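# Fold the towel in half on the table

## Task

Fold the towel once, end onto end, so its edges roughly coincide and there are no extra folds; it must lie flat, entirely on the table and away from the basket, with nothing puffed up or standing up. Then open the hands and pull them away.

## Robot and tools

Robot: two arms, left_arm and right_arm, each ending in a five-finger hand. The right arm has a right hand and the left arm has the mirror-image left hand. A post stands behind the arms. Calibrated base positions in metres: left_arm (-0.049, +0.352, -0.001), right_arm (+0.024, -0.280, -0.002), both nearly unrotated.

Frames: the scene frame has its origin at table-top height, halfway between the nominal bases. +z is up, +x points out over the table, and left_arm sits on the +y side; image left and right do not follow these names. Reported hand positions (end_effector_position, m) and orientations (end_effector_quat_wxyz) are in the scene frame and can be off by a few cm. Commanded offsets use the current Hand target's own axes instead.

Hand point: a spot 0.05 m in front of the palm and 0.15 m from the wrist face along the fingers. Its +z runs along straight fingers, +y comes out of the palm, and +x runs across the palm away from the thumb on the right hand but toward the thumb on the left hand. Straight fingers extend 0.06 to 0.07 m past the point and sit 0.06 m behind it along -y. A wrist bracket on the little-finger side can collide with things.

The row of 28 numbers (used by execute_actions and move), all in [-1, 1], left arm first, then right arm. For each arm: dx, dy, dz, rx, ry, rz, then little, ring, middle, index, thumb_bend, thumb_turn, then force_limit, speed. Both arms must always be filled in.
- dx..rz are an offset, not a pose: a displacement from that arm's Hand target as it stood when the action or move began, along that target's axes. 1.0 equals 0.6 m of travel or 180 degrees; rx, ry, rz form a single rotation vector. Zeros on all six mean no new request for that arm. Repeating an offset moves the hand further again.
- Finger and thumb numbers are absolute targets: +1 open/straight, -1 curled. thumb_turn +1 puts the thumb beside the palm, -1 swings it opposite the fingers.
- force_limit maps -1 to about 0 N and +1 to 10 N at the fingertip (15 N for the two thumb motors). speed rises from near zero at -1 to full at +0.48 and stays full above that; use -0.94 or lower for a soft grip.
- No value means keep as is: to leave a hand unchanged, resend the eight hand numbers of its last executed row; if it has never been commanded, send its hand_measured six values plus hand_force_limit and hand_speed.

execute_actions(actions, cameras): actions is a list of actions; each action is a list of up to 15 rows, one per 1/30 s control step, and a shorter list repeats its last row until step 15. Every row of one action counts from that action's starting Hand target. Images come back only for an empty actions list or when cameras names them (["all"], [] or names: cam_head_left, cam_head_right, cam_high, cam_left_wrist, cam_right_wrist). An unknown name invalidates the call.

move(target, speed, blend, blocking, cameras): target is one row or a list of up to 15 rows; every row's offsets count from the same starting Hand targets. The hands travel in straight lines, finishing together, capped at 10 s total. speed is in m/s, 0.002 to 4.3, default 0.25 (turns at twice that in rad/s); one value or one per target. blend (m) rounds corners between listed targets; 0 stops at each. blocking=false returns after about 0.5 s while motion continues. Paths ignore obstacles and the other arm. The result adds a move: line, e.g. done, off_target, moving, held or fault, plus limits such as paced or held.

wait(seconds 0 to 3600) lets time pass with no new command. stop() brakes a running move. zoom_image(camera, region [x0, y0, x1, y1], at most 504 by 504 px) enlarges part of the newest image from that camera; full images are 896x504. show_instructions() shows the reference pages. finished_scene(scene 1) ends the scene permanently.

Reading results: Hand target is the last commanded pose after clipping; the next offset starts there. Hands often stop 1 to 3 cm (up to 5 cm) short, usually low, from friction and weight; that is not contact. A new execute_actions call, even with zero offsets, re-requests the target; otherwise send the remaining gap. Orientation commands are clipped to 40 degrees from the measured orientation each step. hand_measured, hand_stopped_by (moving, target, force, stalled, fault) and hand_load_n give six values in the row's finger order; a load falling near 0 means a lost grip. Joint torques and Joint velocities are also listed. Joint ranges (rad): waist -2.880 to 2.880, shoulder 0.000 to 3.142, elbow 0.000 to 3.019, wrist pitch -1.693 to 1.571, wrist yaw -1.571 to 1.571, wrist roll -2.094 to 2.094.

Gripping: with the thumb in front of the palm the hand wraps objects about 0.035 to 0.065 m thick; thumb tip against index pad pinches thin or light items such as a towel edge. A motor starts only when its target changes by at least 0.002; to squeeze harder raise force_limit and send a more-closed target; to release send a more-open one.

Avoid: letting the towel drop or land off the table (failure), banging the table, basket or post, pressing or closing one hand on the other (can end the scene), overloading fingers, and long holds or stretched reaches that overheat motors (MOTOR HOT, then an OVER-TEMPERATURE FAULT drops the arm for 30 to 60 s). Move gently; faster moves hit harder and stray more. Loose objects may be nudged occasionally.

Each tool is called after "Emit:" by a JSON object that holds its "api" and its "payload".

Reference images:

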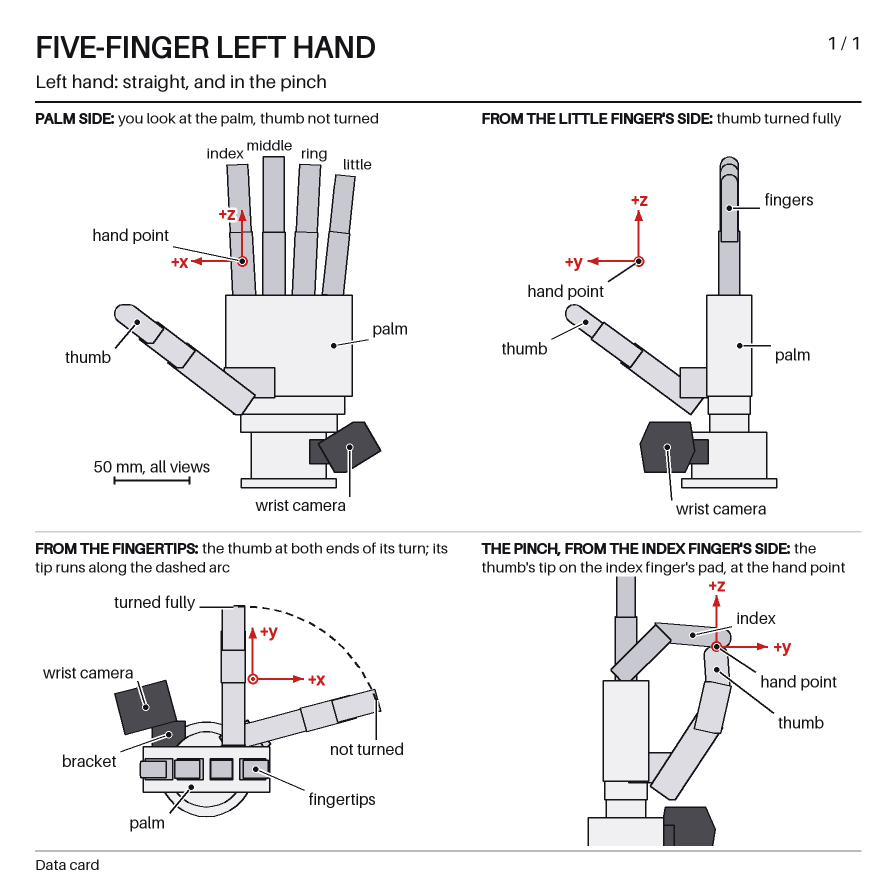

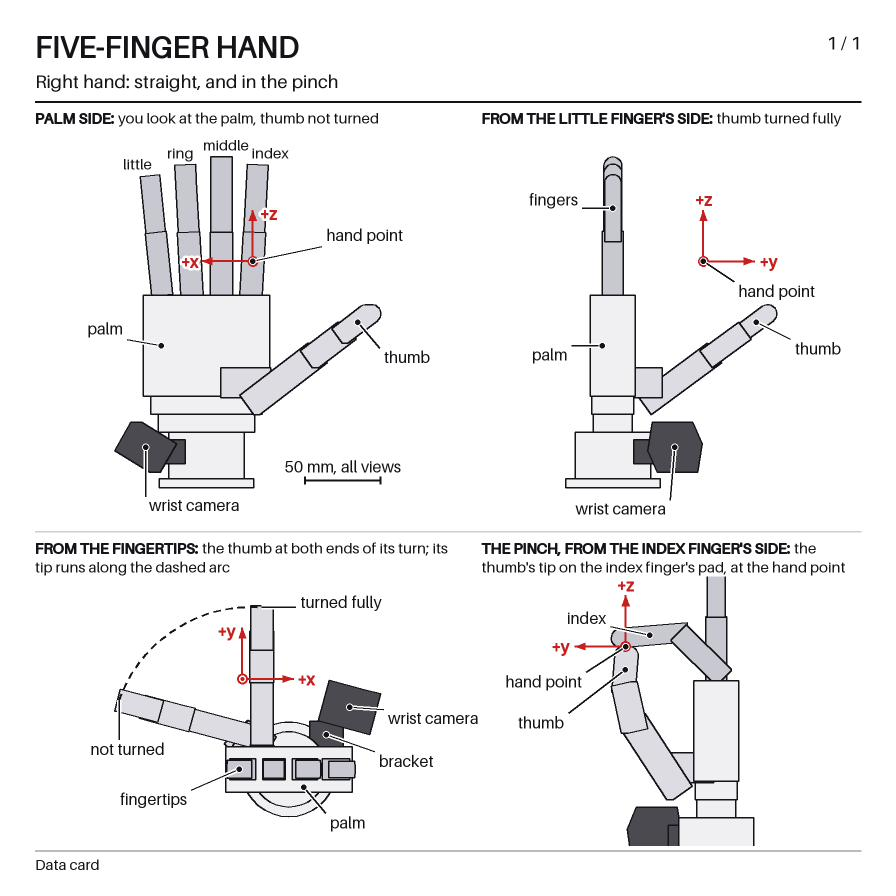

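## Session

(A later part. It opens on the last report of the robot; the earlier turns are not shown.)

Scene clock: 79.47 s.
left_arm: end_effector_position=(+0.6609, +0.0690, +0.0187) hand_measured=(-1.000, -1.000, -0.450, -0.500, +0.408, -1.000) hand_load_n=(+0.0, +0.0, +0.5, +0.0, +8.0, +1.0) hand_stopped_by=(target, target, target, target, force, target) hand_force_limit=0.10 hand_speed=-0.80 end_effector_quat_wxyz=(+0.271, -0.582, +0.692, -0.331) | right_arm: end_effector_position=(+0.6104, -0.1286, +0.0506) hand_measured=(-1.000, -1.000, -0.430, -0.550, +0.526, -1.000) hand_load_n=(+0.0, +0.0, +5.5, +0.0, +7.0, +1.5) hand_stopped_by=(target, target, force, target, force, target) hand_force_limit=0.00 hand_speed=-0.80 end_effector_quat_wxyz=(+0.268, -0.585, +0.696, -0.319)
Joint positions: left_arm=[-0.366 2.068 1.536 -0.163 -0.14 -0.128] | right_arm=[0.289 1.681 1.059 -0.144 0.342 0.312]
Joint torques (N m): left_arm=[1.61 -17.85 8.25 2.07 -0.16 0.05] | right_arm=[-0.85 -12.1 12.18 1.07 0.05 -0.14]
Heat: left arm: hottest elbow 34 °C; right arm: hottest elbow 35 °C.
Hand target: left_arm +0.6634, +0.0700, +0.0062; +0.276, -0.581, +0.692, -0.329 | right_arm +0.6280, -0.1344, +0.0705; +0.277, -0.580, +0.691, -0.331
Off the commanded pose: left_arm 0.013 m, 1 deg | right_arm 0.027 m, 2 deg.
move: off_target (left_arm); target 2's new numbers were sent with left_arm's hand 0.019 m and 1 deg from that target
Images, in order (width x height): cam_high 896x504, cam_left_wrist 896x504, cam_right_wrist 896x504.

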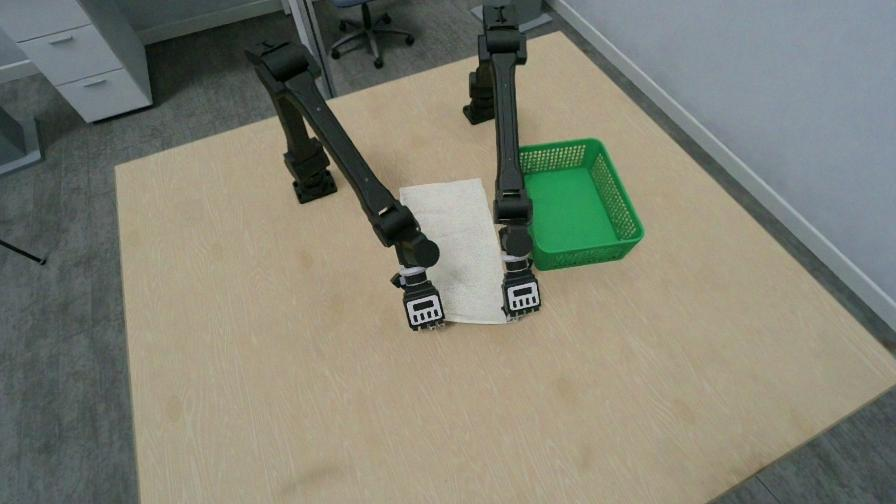

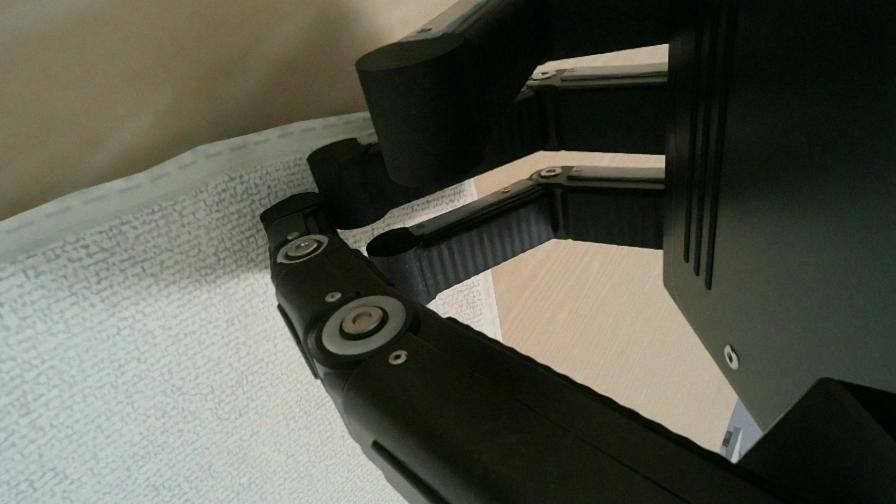

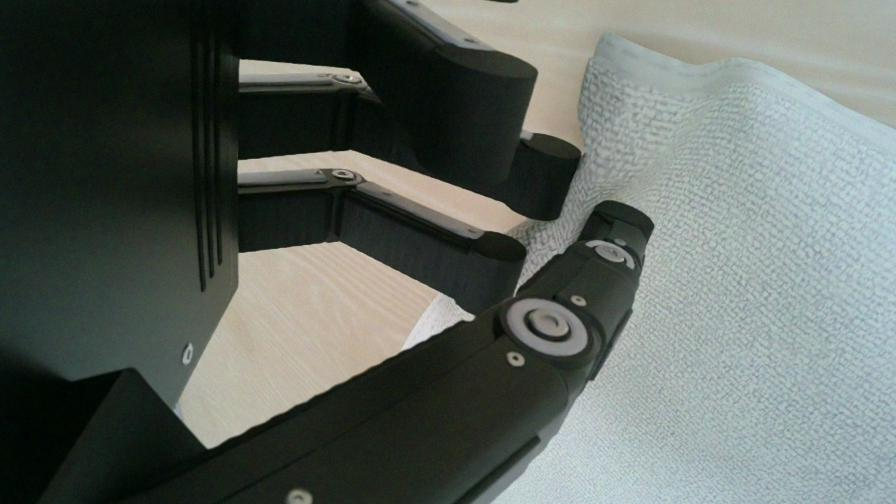

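Emit:
{"api": "move", "payload": {"target": [-0.0058,-0.1243,-0.0583,0,0,0,-1,-1,-0.1,-0.1,0.7,-1,0,-0.3,0,0,0,0,0,0,-1,-1,-0.45,-0.55,0.1,-1,0,-0.8], "cameras": ["cam_left_wrist","cam_right_wrist","cam_high","cam_head_left"], "speed": 0.08}}

Emit:
{"api": "zoom_image", "payload": {"camera": "cam_high", "region": [390, 160, 570, 350]}}

Emit:
{"api": "zoom_image", "payload": {"camera": "cam_head_left", "region": [330, 120, 480, 310]}}

Scene clock: 83.10 s.
left_arm: end_effector_position=(+0.6645, +0.0698, +0.0473) hand_measured=(-1.000, -1.000, -0.100, -0.100, +0.700, -1.000) hand_load_n=(+0.0, +0.0, +0.0, +0.0, +0.0, +0.0) hand_stopped_by=(target, target, target, target, target, target) hand_force_limit=0.00 hand_speed=-0.30 end_effector_quat_wxyz=(+0.257, -0.589, +0.702, -0.308) | right_arm: end_effector_position=(+0.6104, -0.1286, +0.0506) hand_measured=(-1.000, -1.000, -0.430, -0.550, +0.526, -1.000) hand_load_n=(+0.5, +0.0, +5.5, +0.0, +7.0, +1.5) hand_stopped_by=(target, target, force, target, force, target) hand_force_limit=0.00 hand_speed=-0.80 end_effector_quat_wxyz=(+0.268, -0.585, +0.696, -0.319)
Joint positions: left_arm=[-0.362 2.06 1.634 -0.328 -0.135 -0.128] | right_arm=[0.289 1.681 1.059 -0.144 0.342 0.312]
Joint torques (N m): left_arm=[2.14 -22.07 12.63 0.81 -0.01 0.12] | right_arm=[-0.85 -12.16 12.21 1.02 0.05 -0.12]
Heat: left arm: hottest elbow 35 °C; right arm: hottest elbow 35 °C.
Hand target: left_arm +0.6838, +0.0700, +0.0863; +0.276, -0.581, +0.692, -0.329 | right_arm +0.6280, -0.1344, +0.0705; +0.277, -0.580, +0.691, -0.331
Off the commanded pose: left_arm 0.043 m, 3 deg | right_arm 0.027 m, 2 deg.
move: off_target (left_arm)
Images, in order (width x height): cam_head_left 896x504, cam_high 896x504, cam_left_wrist 896x504, cam_right_wrist 896x504.

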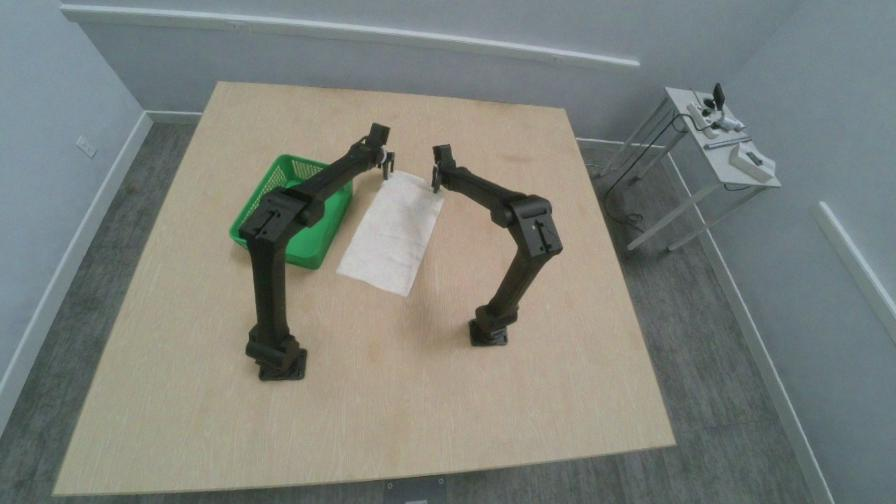

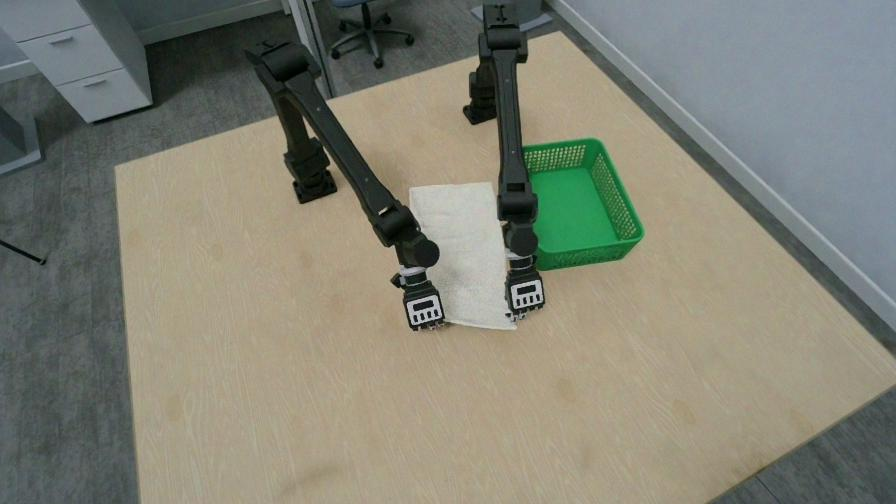

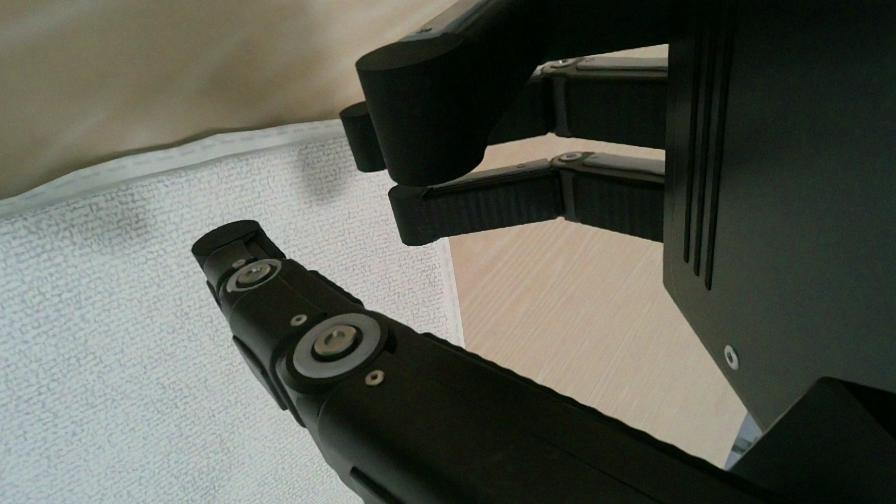

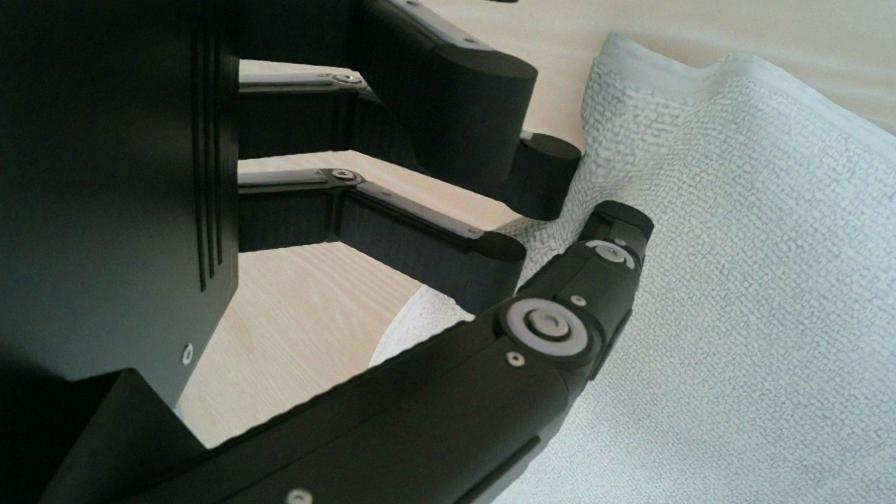

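Scaled by 2.653 from the camera's image (finer frame: 1280x720).

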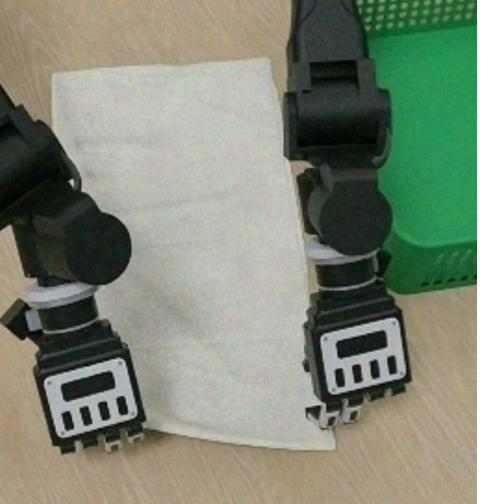

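Scaled by 2.653 from the camera's image (finer frame: 1280x720).

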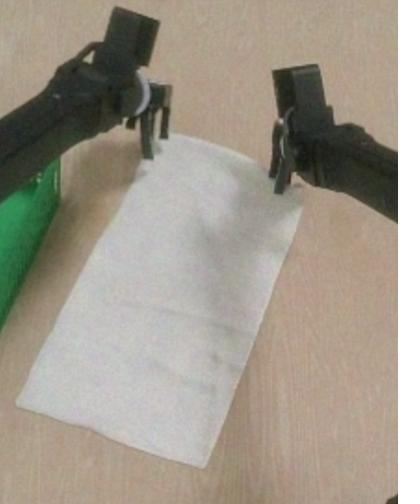

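Emit:
{"api": "move", "payload": {"target": [0.019,0.0542,0.0657,0,0,0,-1,-1,-0.1,-0.1,0.7,-1,0,-0.3,0,0,0,0,0,0,-1,-1,-0.45,-0.55,0.1,-1,0,-0.8], "cameras": ["cam_left_wrist","cam_right_wrist"], "speed": 0.08}}

Scene clock: 89.07 s.
left_arm: end_effector_position=(+0.6744, +0.0673, +0.0262) hand_measured=(-1.000, -1.000, -0.100, -0.100, +0.700, -1.000) hand_load_n=(+0.0, +0.0, -0.5, +0.0, +0.0, +0.0) hand_stopped_by=(target, target, target, target, target, target) hand_force_limit=0.00 hand_speed=-0.30 end_effector_quat_wxyz=(+0.263, -0.588, +0.698, -0.312) | right_arm: end_effector_position=(+0.6104, -0.1286, +0.0506) hand_measured=(-1.000, -1.000, -0.430, -0.550, +0.526, -1.000) hand_load_n=(+0.5, +0.0, +5.5, +0.0, +7.0, +2.0) hand_stopped_by=(target, target, force, target, force, target) hand_force_limit=0.00 hand_speed=-0.80 end_effector_quat_wxyz=(+0.268, -0.585, +0.696, -0.319)
Joint positions: left_arm=[-0.362 2.103 1.641 -0.278 -0.141 -0.128] | right_arm=[0.289 1.681 1.059 -0.144 0.342 0.312]
Joint torques (N m): left_arm=[1.14 -18.73 11.95 2.07 -0.16 0.03] | right_arm=[-0.79 -12.16 12.19 1.05 0.05 -0.13]
Heat: left arm: hottest elbow 36 °C; right arm: hottest elbow 36 °C.
Hand target: left_arm +0.6916, +0.0571, +0.0361; +0.276, -0.581, +0.692, -0.329 | right_arm +0.6280, -0.1344, +0.0705; +0.277, -0.580, +0.691, -0.331
Off the commanded pose: left_arm 0.022 m, 3 deg | right_arm 0.027 m, 2 deg.
move: off_target (left_arm)

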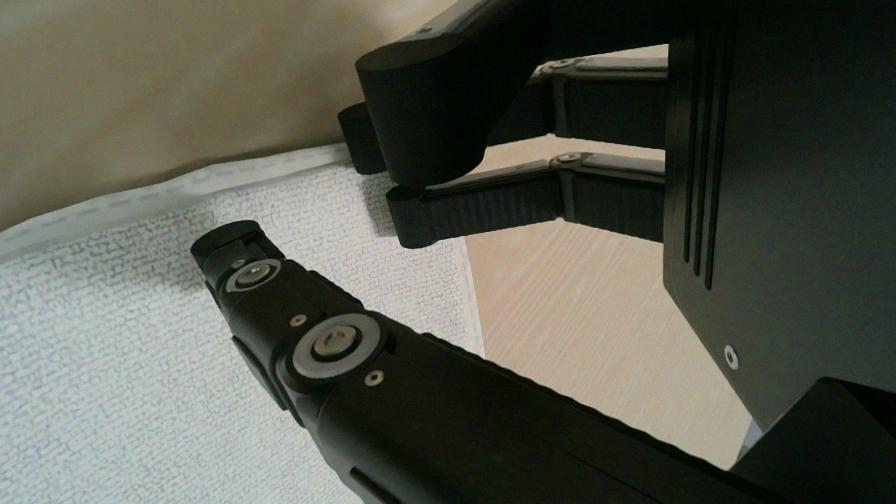

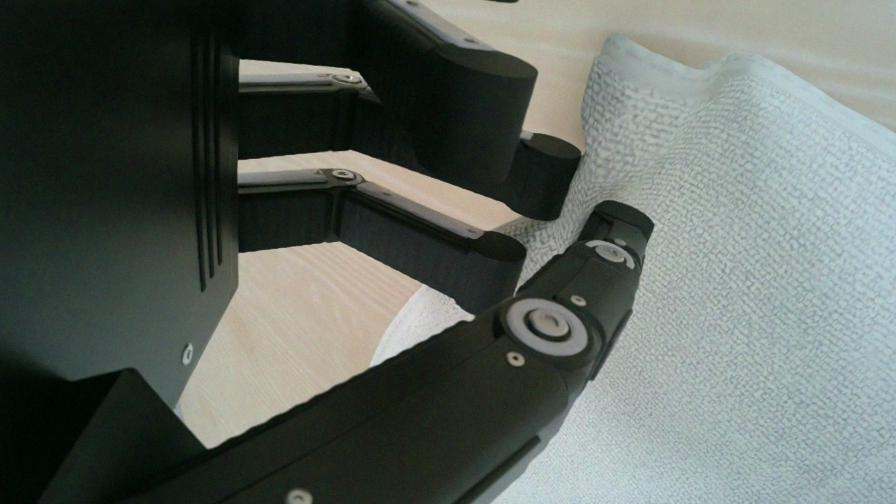

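Emit:
{"api": "move", "payload": {"target": [0.014,-0.0372,0.0177,0,0,0,-1,-1,-0.1,-0.1,0.7,-1,0,-0.3,0,0,0,0,0,0,-1,-1,-0.45,-0.55,0.1,-1,0,-0.8], "cameras": ["cam_left_wrist"], "speed": 0.08}}

Scene clock: 91.07 s.
left_arm: end_effector_position=(+0.6985, +0.0546, +0.0326) hand_measured=(-1.000, -1.000, -0.100, -0.100, +0.700, -1.000) hand_load_n=(+0.0, +0.0, +0.0, +0.0, +0.0, +0.5) hand_stopped_by=(target, target, target, target, target, target) hand_force_limit=0.00 hand_speed=-0.30 end_effector_quat_wxyz=(+0.267, -0.585, +0.696, -0.318) | right_arm: end_effector_position=(+0.6104, -0.1286, +0.0506) hand_measured=(-1.000, -1.000, -0.430, -0.550, +0.526, -1.000) hand_load_n=(+0.0, +0.0, +5.5, +0.0, +7.0, +1.5) hand_stopped_by=(target, target, force, target, force, target) hand_force_limit=0.00 hand_speed=-0.80 end_effector_quat_wxyz=(+0.268, -0.585, +0.696, -0.319)
Joint positions: left_arm=[-0.368 2.157 1.746 -0.313 -0.146 -0.128] | right_arm=[0.289 1.681 1.059 -0.144 0.342 0.312]
Joint torques (N m): left_arm=[1.14 -20.25 12.93 0.85 -0.19 -0.01] | right_arm=[-0.91 -11.99 12.18 1.07 0.05 -0.13]
Heat: left arm: hottest elbow 36 °C; right arm: hottest elbow 37 °C.
Hand target: left_arm +0.7122, +0.0449, +0.0467; +0.276, -0.581, +0.692, -0.329 | right_arm +0.6280, -0.1344, +0.0705; +0.277, -0.580, +0.691, -0.331
Off the commanded pose: left_arm 0.022 m, 2 deg | right_arm 0.027 m, 2 deg.
move: off_target (left_arm)

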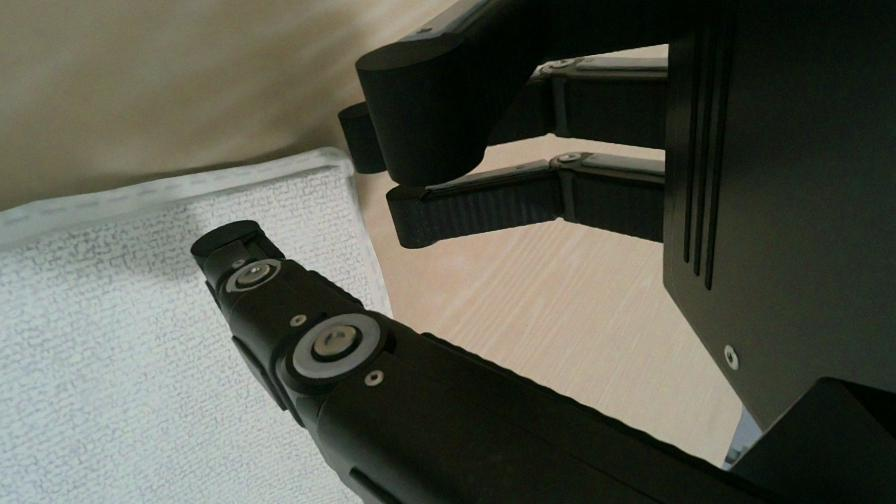

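Emit:
{"api": "move", "payload": {"target": [0.0247,0.0128,0.0158,0,0,0,-1,-1,-0.1,-0.1,0.7,-1,0,-0.3,0,0,0,0,0,0,-1,-1,-0.45,-0.55,0.1,-1,0,-0.8], "cameras": ["cam_left_wrist"], "speed": 0.08}}

Scene clock: 93.83 s.
left_arm: end_effector_position=(+0.6989, +0.0408, +0.0257) hand_measured=(-1.000, -1.000, -0.100, -0.100, +0.700, -1.000) hand_load_n=(+0.0, +0.0, -0.5, +0.0, +0.0, +0.0) hand_stopped_by=(target, target, target, target, target, target) hand_force_limit=0.00 hand_speed=-0.30 end_effector_quat_wxyz=(+0.270, -0.581, +0.700, -0.316) | right_arm: end_effector_position=(+0.6104, -0.1286, +0.0506) hand_measured=(-1.000, -1.000, -0.430, -0.550, +0.526, -1.000) hand_load_n=(+0.0, +0.0, +5.5, +0.0, +7.0, +1.5) hand_stopped_by=(target, target, force, target, force, target) hand_force_limit=0.00 hand_speed=-0.80 end_effector_quat_wxyz=(+0.268, -0.585, +0.696, -0.319)
Joint positions: left_arm=[-0.388 2.179 1.767 -0.313 -0.163 -0.128] | right_arm=[0.289 1.681 1.059 -0.144 0.342 0.312]
Joint torques (N m): left_arm=[0.79 -19.9 12.51 1.25 -0.11 -0.07] | right_arm=[-0.85 -12.1 12.19 1.05 0.05 -0.13]
Heat: left arm: hottest elbow 36 °C; right arm: hottest elbow 37 °C.
Hand target: left_arm +0.7120, +0.0298, +0.0349; +0.276, -0.581, +0.692, -0.329 | right_arm +0.6280, -0.1344, +0.0705; +0.277, -0.580, +0.691, -0.331
Off the commanded pose: left_arm 0.019 m, 2 deg | right_arm 0.027 m, 2 deg.
move: off_target (left_arm)

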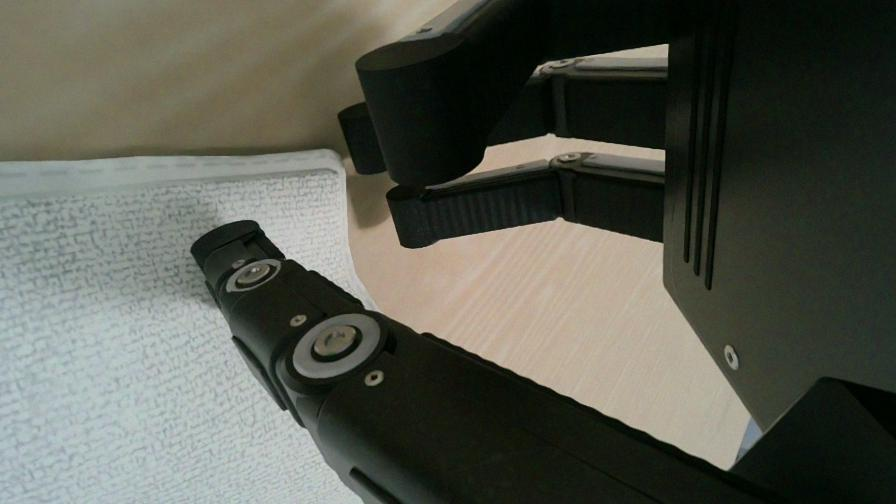

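Emit:
{"api": "move", "payload": {"target": [0,-0.05,-0.04,0,0,0,-1,-1,-0.1,-0.1,0.7,-1,0,-0.3,0,0,0,0,0,0,-1,-1,-0.45,-0.55,0.1,-1,0,-0.8], "cameras": ["cam_left_wrist","cam_head_left"], "speed": 0.08}}

Emit:
{"api": "zoom_image", "payload": {"camera": "cam_head_left", "region": [330, 120, 480, 310]}}

Scene clock: 96.87 s.
left_arm: end_effector_position=(+0.6963, +0.0419, +0.0319) hand_measured=(-1.000, -1.000, -0.100, -0.100, +0.700, -1.000) hand_load_n=(+0.5, +0.0, +0.0, +0.0, +0.0, +0.0) hand_stopped_by=(target, target, target, target, target, target) hand_force_limit=0.00 hand_speed=-0.30 end_effector_quat_wxyz=(+0.263, -0.584, +0.706, -0.302) | right_arm: end_effector_position=(+0.6104, -0.1286, +0.0506) hand_measured=(-1.000, -1.000, -0.430, -0.550, +0.526, -1.000) hand_load_n=(+0.0, +0.0, +5.5, +0.0, +7.0, +1.5) hand_stopped_by=(target, target, force, target, force, target) hand_force_limit=0.00 hand_speed=-0.80 end_effector_quat_wxyz=(+0.268, -0.585, +0.696, -0.319)
Joint positions: left_arm=[-0.388 2.179 1.8 -0.381 -0.163 -0.128] | right_arm=[0.289 1.681 1.059 -0.144 0.342 0.312]
Joint torques (N m): left_arm=[1.08 -23.59 13.01 0.81 -0.1 -0.07] | right_arm=[-0.85 -11.99 12.16 1.05 0.05 -0.13]
Heat: left arm: hottest elbow 37 °C; right arm: hottest elbow 37 °C.
Hand target: left_arm +0.7124, +0.0297, +0.0734; +0.276, -0.581, +0.692, -0.329 | right_arm +0.6280, -0.1344, +0.0705; +0.277, -0.580, +0.691, -0.331
Off the commanded pose: left_arm 0.046 m, 4 deg | right_arm 0.027 m, 2 deg.
move: off_target (left_arm)
Images, in order (width x height): cam_head_left 896x504, cam_left_wrist 896x504.

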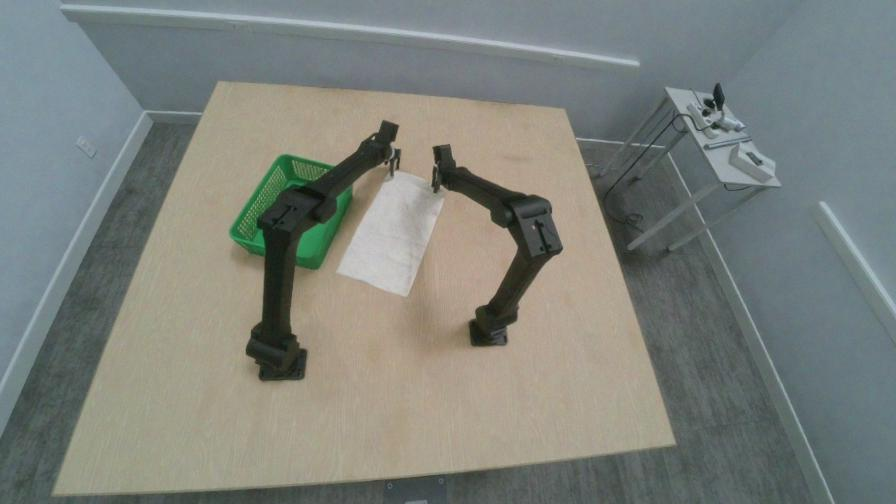

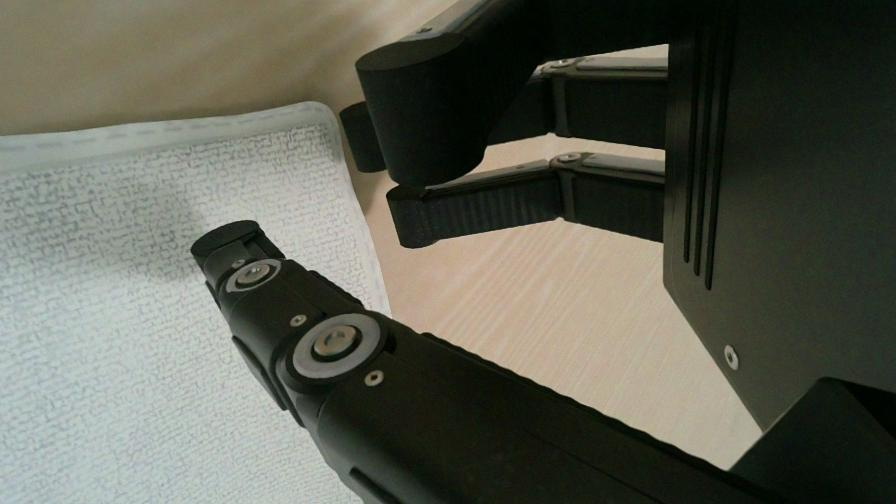

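Scaled by 2.653 from the camera's image (finer frame: 1280x720).

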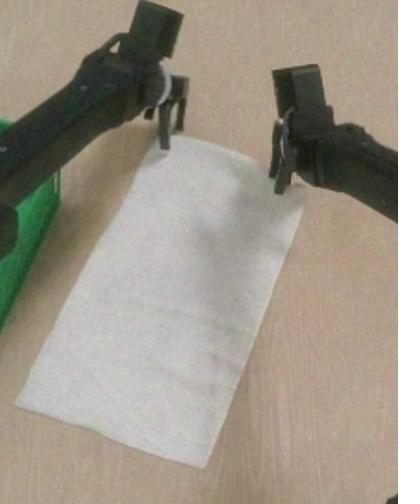

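Emit:
{"api": "move", "payload": {"target": [0.0023,0.0963,0.0612,0,0,0,-1,-1,-0.1,-0.1,0.7,-1,0,-0.3,0,0,0,0,0,0,-1,-1,-0.45,-0.55,0.1,-1,0,-0.8], "cameras": ["cam_left_wrist"], "speed": 0.08}}

Scene clock: 99.37 s.
left_arm: end_effector_position=(+0.7043, +0.0351, +0.0226) hand_measured=(-1.000, -1.000, -0.100, -0.100, +0.700, -1.000) hand_load_n=(+0.0, +0.0, +0.0, +0.5, +0.5, -0.5) hand_stopped_by=(target, target, target, target, target, target) hand_force_limit=0.00 hand_speed=-0.30 end_effector_quat_wxyz=(+0.276, -0.580, +0.693, -0.329) | right_arm: end_effector_position=(+0.6104, -0.1286, +0.0506) hand_measured=(-1.000, -1.000, -0.430, -0.550, +0.526, -1.000) hand_load_n=(+0.0, +0.0, +5.5, +0.0, +7.0, +1.5) hand_stopped_by=(target, target, force, target, force, target) hand_force_limit=0.00 hand_speed=-0.80 end_effector_quat_wxyz=(+0.268, -0.585, +0.696, -0.319)
Joint positions: left_arm=[-0.392 2.189 1.761 -0.267 -0.166 -0.136] | right_arm=[0.289 1.681 1.059 -0.144 0.342 0.312]
Joint torques (N m): left_arm=[1.14 -19.55 8.34 2.22 -0.12 -0.07] | right_arm=[-0.91 -12.1 12.19 1.03 0.06 -0.12]
Heat: left arm: hottest elbow 37 °C; right arm: hottest elbow 38 °C.
Hand target: left_arm +0.7041, +0.0296, +0.0052; +0.276, -0.581, +0.692, -0.329 | right_arm +0.6280, -0.1344, +0.0705; +0.277, -0.580, +0.691, -0.331
Off the commanded pose: left_arm 0.018 m, 0 deg | right_arm 0.027 m, 2 deg.
move: off_target (left_arm)

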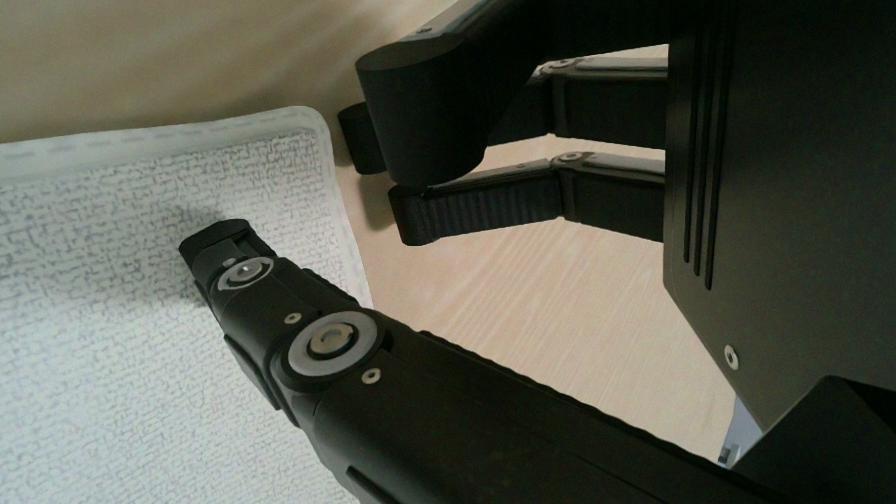

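Emit:
{"api": "move", "payload": {"target": [0,0,0,0,0,0,-1,-1,-0.45,-0.5,0.1,-1,0,-0.8,0,0,0,0,0,0,-1,-1,-0.45,-0.55,0.1,-1,0,-0.8], "cameras": ["cam_left_wrist","cam_head_left"], "speed": 0.08}}

Scene clock: 101.53 s.
left_arm: end_effector_position=(+0.7036, +0.0353, +0.0203) hand_measured=(-1.000, -1.000, -0.450, -0.500, +0.470, -1.000) hand_load_n=(+0.0, +0.0, +4.0, +0.0, +7.5, +0.0) hand_stopped_by=(target, target, target, target, force, target) hand_force_limit=0.00 hand_speed=-0.80 end_effector_quat_wxyz=(+0.275, -0.581, +0.693, -0.327) | right_arm: end_effector_position=(+0.6104, -0.1286, +0.0506) hand_measured=(-1.000, -1.000, -0.430, -0.550, +0.526, -1.000) hand_load_n=(+0.0, +0.0, +5.5, +0.0, +7.0, +1.5) hand_stopped_by=(target, target, force, target, force, target) hand_force_limit=0.00 hand_speed=-0.80 end_effector_quat_wxyz=(+0.268, -0.585, +0.696, -0.319)
Joint positions: left_arm=[-0.392 2.191 1.759 -0.267 -0.166 -0.137] | right_arm=[0.289 1.681 1.059 -0.144 0.342 0.312]
Joint torques (N m): left_arm=[1.14 -19.55 8.49 2.24 -0.12 -0.07] | right_arm=[-0.91 -12.1 12.19 1.03 0.05 -0.12]
Heat: left arm: hottest elbow 36 °C; right arm: hottest elbow 38 °C.
Hand target: left_arm +0.7041, +0.0298, +0.0050; +0.275, -0.581, +0.692, -0.329 | right_arm +0.6280, -0.1344, +0.0705; +0.277, -0.580, +0.691, -0.331
Off the commanded pose: left_arm 0.016 m, 0 deg | right_arm 0.027 m, 2 deg.
move: done
Images, in order (width x height): cam_head_left 896x504, cam_left_wrist 896x504.

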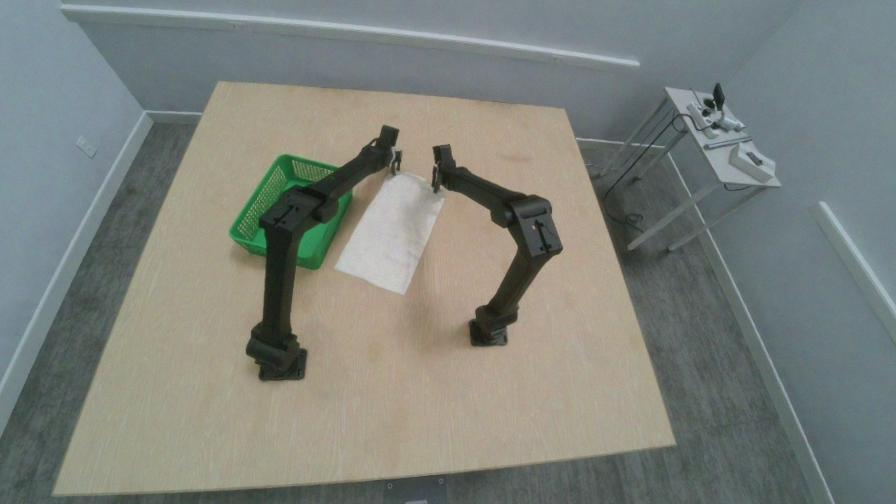

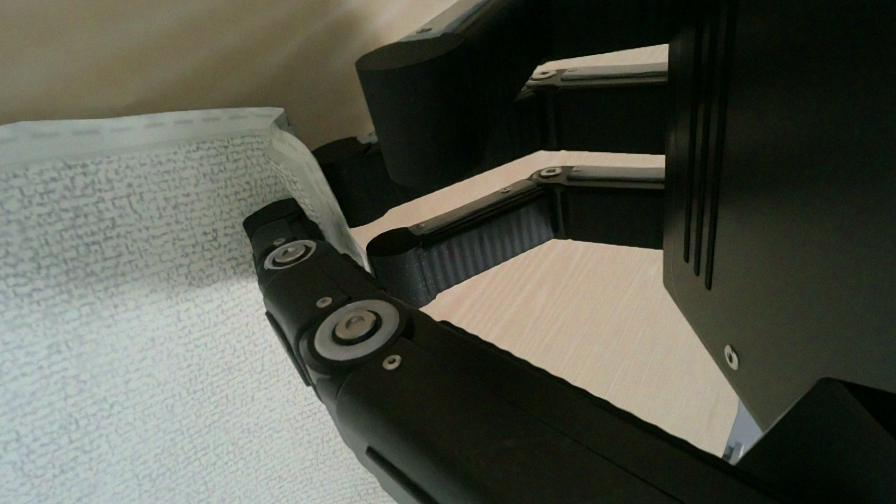

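Emit:
{"api": "move", "payload": {"target": [0,-0.0777,-0.0629,0,0,0,-1,-1,-0.45,-0.5,0.1,-1,0,-0.8,0,0,0,0,0,0,-1,-1,-0.45,-0.55,0.1,-1,0,-0.8], "cameras": ["cam_left_wrist","cam_head_left","cam_high"], "speed": 0.06}}

Scene clock: 104.53 s.
left_arm: end_effector_position=(+0.6884, +0.0415, +0.0217) hand_measured=(-1.000, -1.000, -0.450, -0.500, +0.470, -1.000) hand_load_n=(+0.0, +0.0, +4.0, +0.0, +7.0, +0.0) hand_stopped_by=(target, target, target, target, force, target) hand_force_limit=0.00 hand_speed=-0.80 end_effector_quat_wxyz=(+0.261, -0.587, +0.704, -0.302) | right_arm: end_effector_position=(+0.6104, -0.1286, +0.0506) hand_measured=(-1.000, -1.000, -0.430, -0.550, +0.526, -1.000) hand_load_n=(+0.0, +0.0, +5.5, +0.0, +7.0, +2.0) hand_stopped_by=(target, target, force, target, force, target) hand_force_limit=0.00 hand_speed=-0.80 end_effector_quat_wxyz=(+0.268, -0.585, +0.696, -0.319)
Joint positions: left_arm=[-0.392 2.172 1.759 -0.35 -0.166 -0.139] | right_arm=[0.289 1.681 1.059 -0.144 0.342 0.312]
Joint torques (N m): left_arm=[1.14 -23.82 12.63 0.75 -0.1 -0.06] | right_arm=[-0.79 -11.99 12.18 1.06 0.05 -0.12]
Heat: left arm: hottest elbow 36 °C; right arm: hottest elbow 38 °C.
Hand target: left_arm +0.7043, +0.0298, +0.0652; +0.276, -0.581, +0.692, -0.329 | right_arm +0.6280, -0.1344, +0.0705; +0.277, -0.580, +0.691, -0.331
Off the commanded pose: left_arm 0.048 m, 4 deg | right_arm 0.027 m, 2 deg.
move: off_target (left_arm)
Images, in order (width x height): cam_head_left 896x504, cam_high 896x504, cam_left_wrist 896x504.

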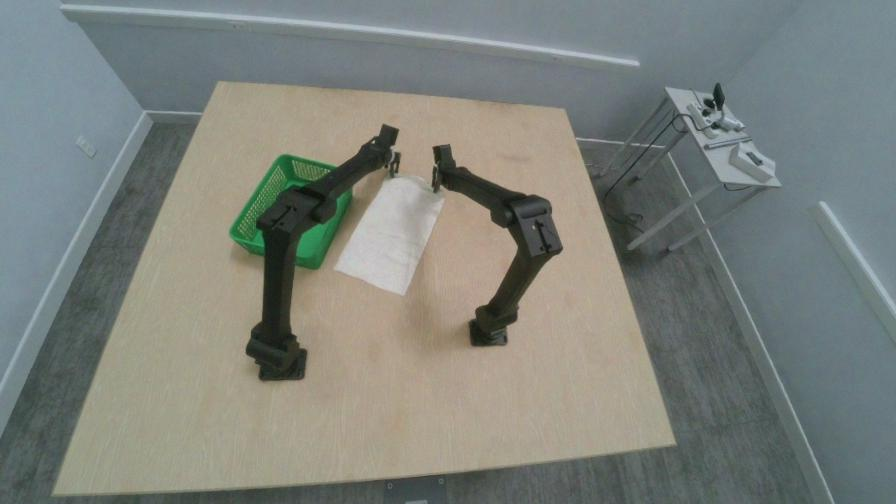

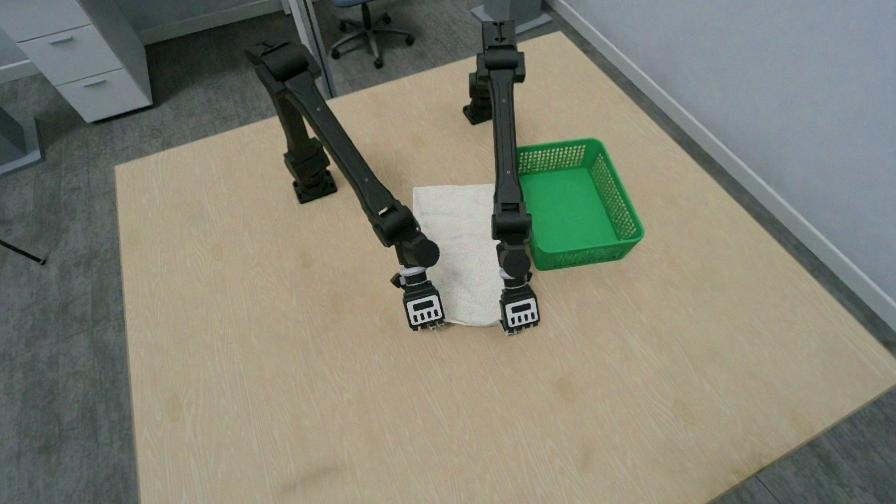

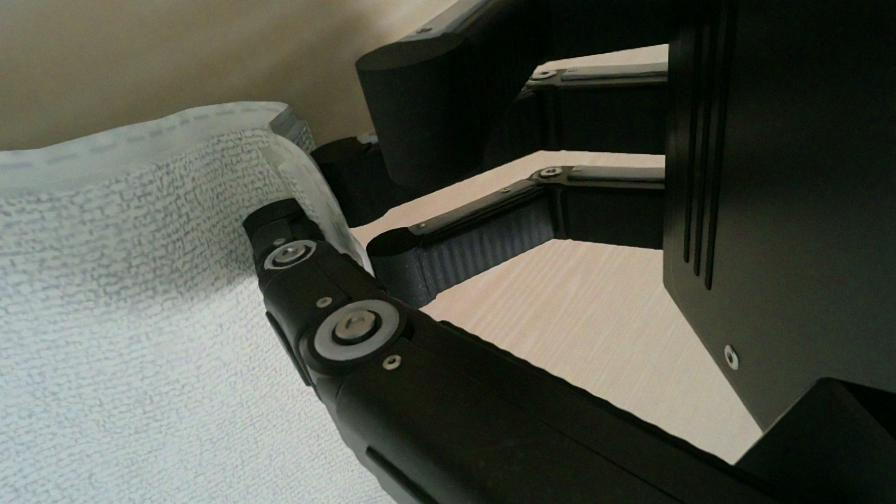

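Emit:
{"api": "move", "payload": {"target": [-0.0512,-0.1212,-0.7368,0,0,0,-1,-1,-0.45,-0.5,0.1,-1,0,-0.8,-0.0317,-0.1632,-0.6707,0,0,0,-1,-1,-0.45,-0.55,0.1,-1,0,-0.8], "cameras": ["all"], "speed": 0.12}}

Scene clock: 117.40 s.
left_arm: end_effector_position=(+0.4150, +0.1152, +0.3727) hand_measured=(-1.000, -1.000, -0.450, -0.500, +0.470, -1.000) hand_load_n=(+0.0, +0.0, +4.0, +0.0, +7.5, +0.5) hand_stopped_by=(target, target, target, target, force, target) hand_force_limit=0.00 hand_speed=-0.80 end_effector_quat_wxyz=(+0.266, -0.582, +0.704, -0.309) | right_arm: end_effector_position=(+0.3823, -0.0769, +0.3743) hand_measured=(-1.000, -1.000, -0.430, -0.550, +0.526, -1.000) hand_load_n=(+0.0, +0.0, +5.5, +0.0, +7.5, +2.0) hand_stopped_by=(target, target, force, target, force, target) hand_force_limit=0.00 hand_speed=-0.80 end_effector_quat_wxyz=(+0.254, -0.593, +0.689, -0.329)
Joint positions: left_arm=[-0.479 1.303 1.531 -0.983 -0.229 -0.189] | right_arm=[0.676 1.094 1.391 -1.231 0.62 0.613]
Joint torques (N m): left_arm=[1.14 -9.99 13.26 0.8 -0.25 -0.07] | right_arm=[1.44 -5.48 14.11 0.8 0.66 0.15]
Heat: left arm: hottest elbow 36 °C; right arm: hottest elbow 39 °C.
Hand target: left_arm +0.4176, +0.1116, +0.4009; +0.276, -0.581, +0.692, -0.329 | right_arm +0.3836, -0.0716, +0.3995; +0.277, -0.580, +0.691, -0.331
Off the commanded pose: left_arm 0.029 m, 3 deg | right_arm 0.026 m, 3 deg.
move: off_target (left_arm, right_arm)

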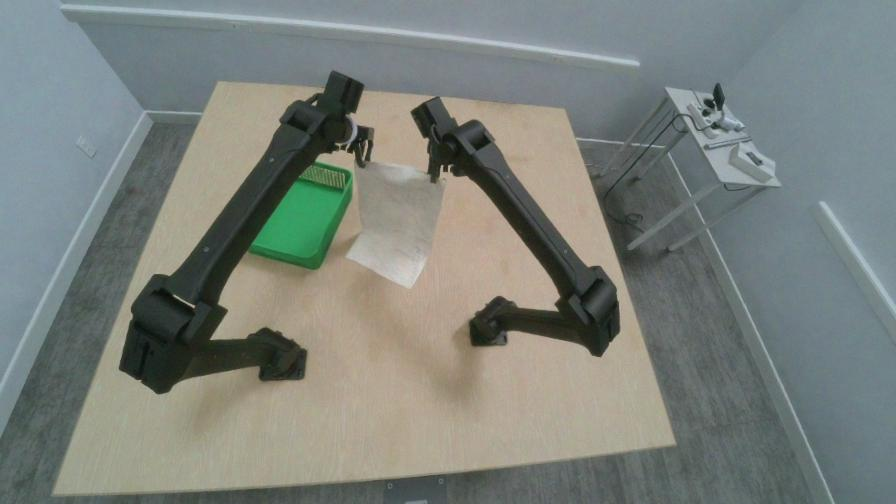

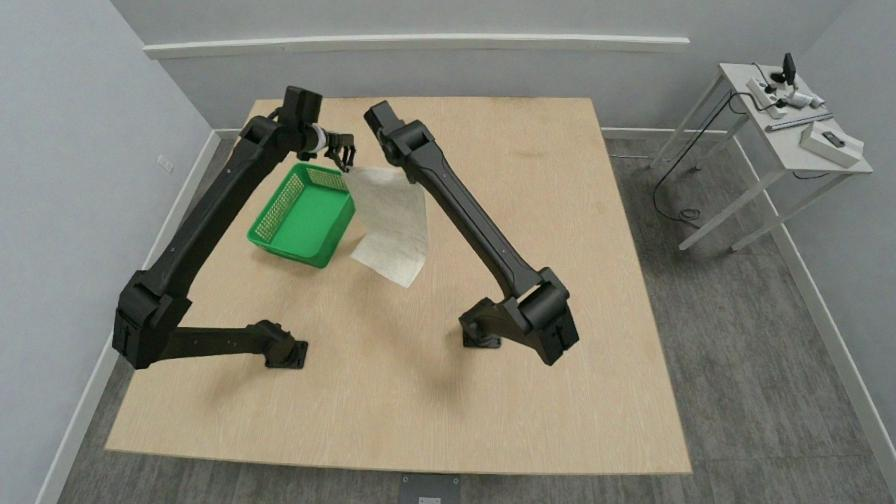

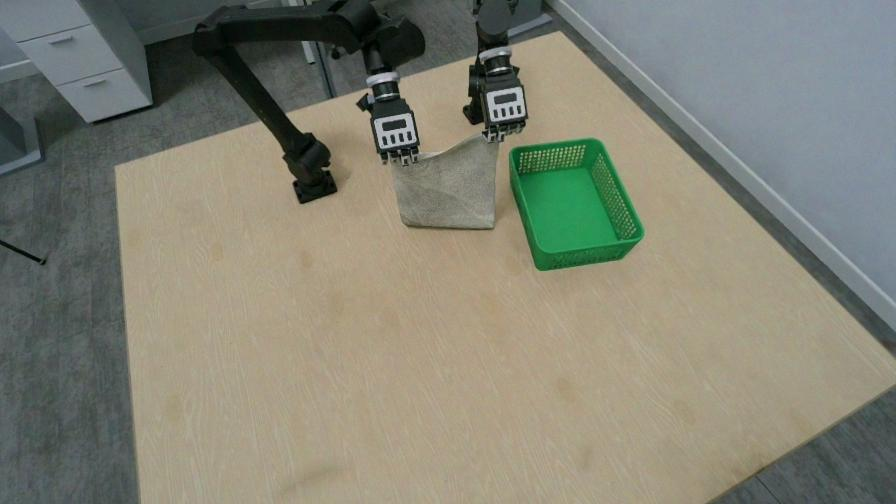

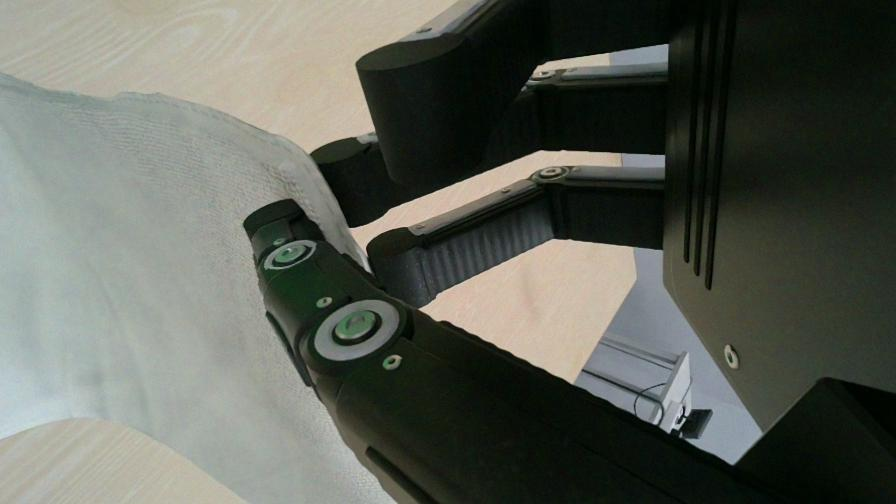

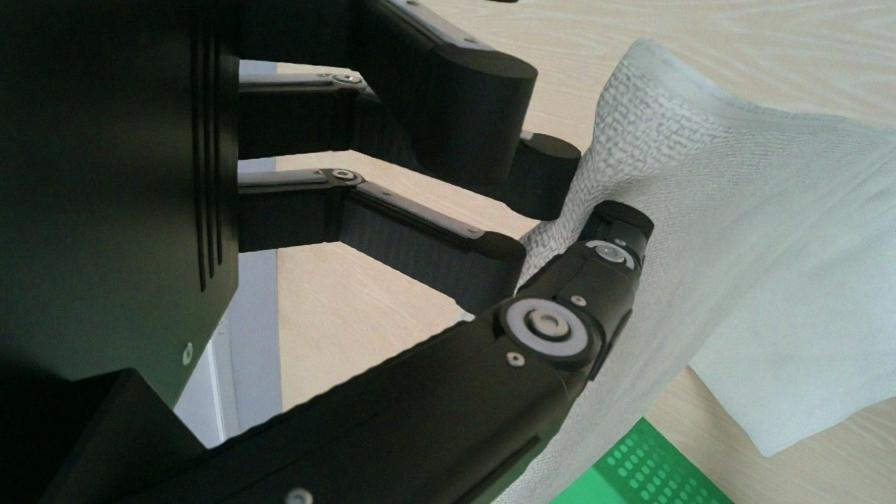

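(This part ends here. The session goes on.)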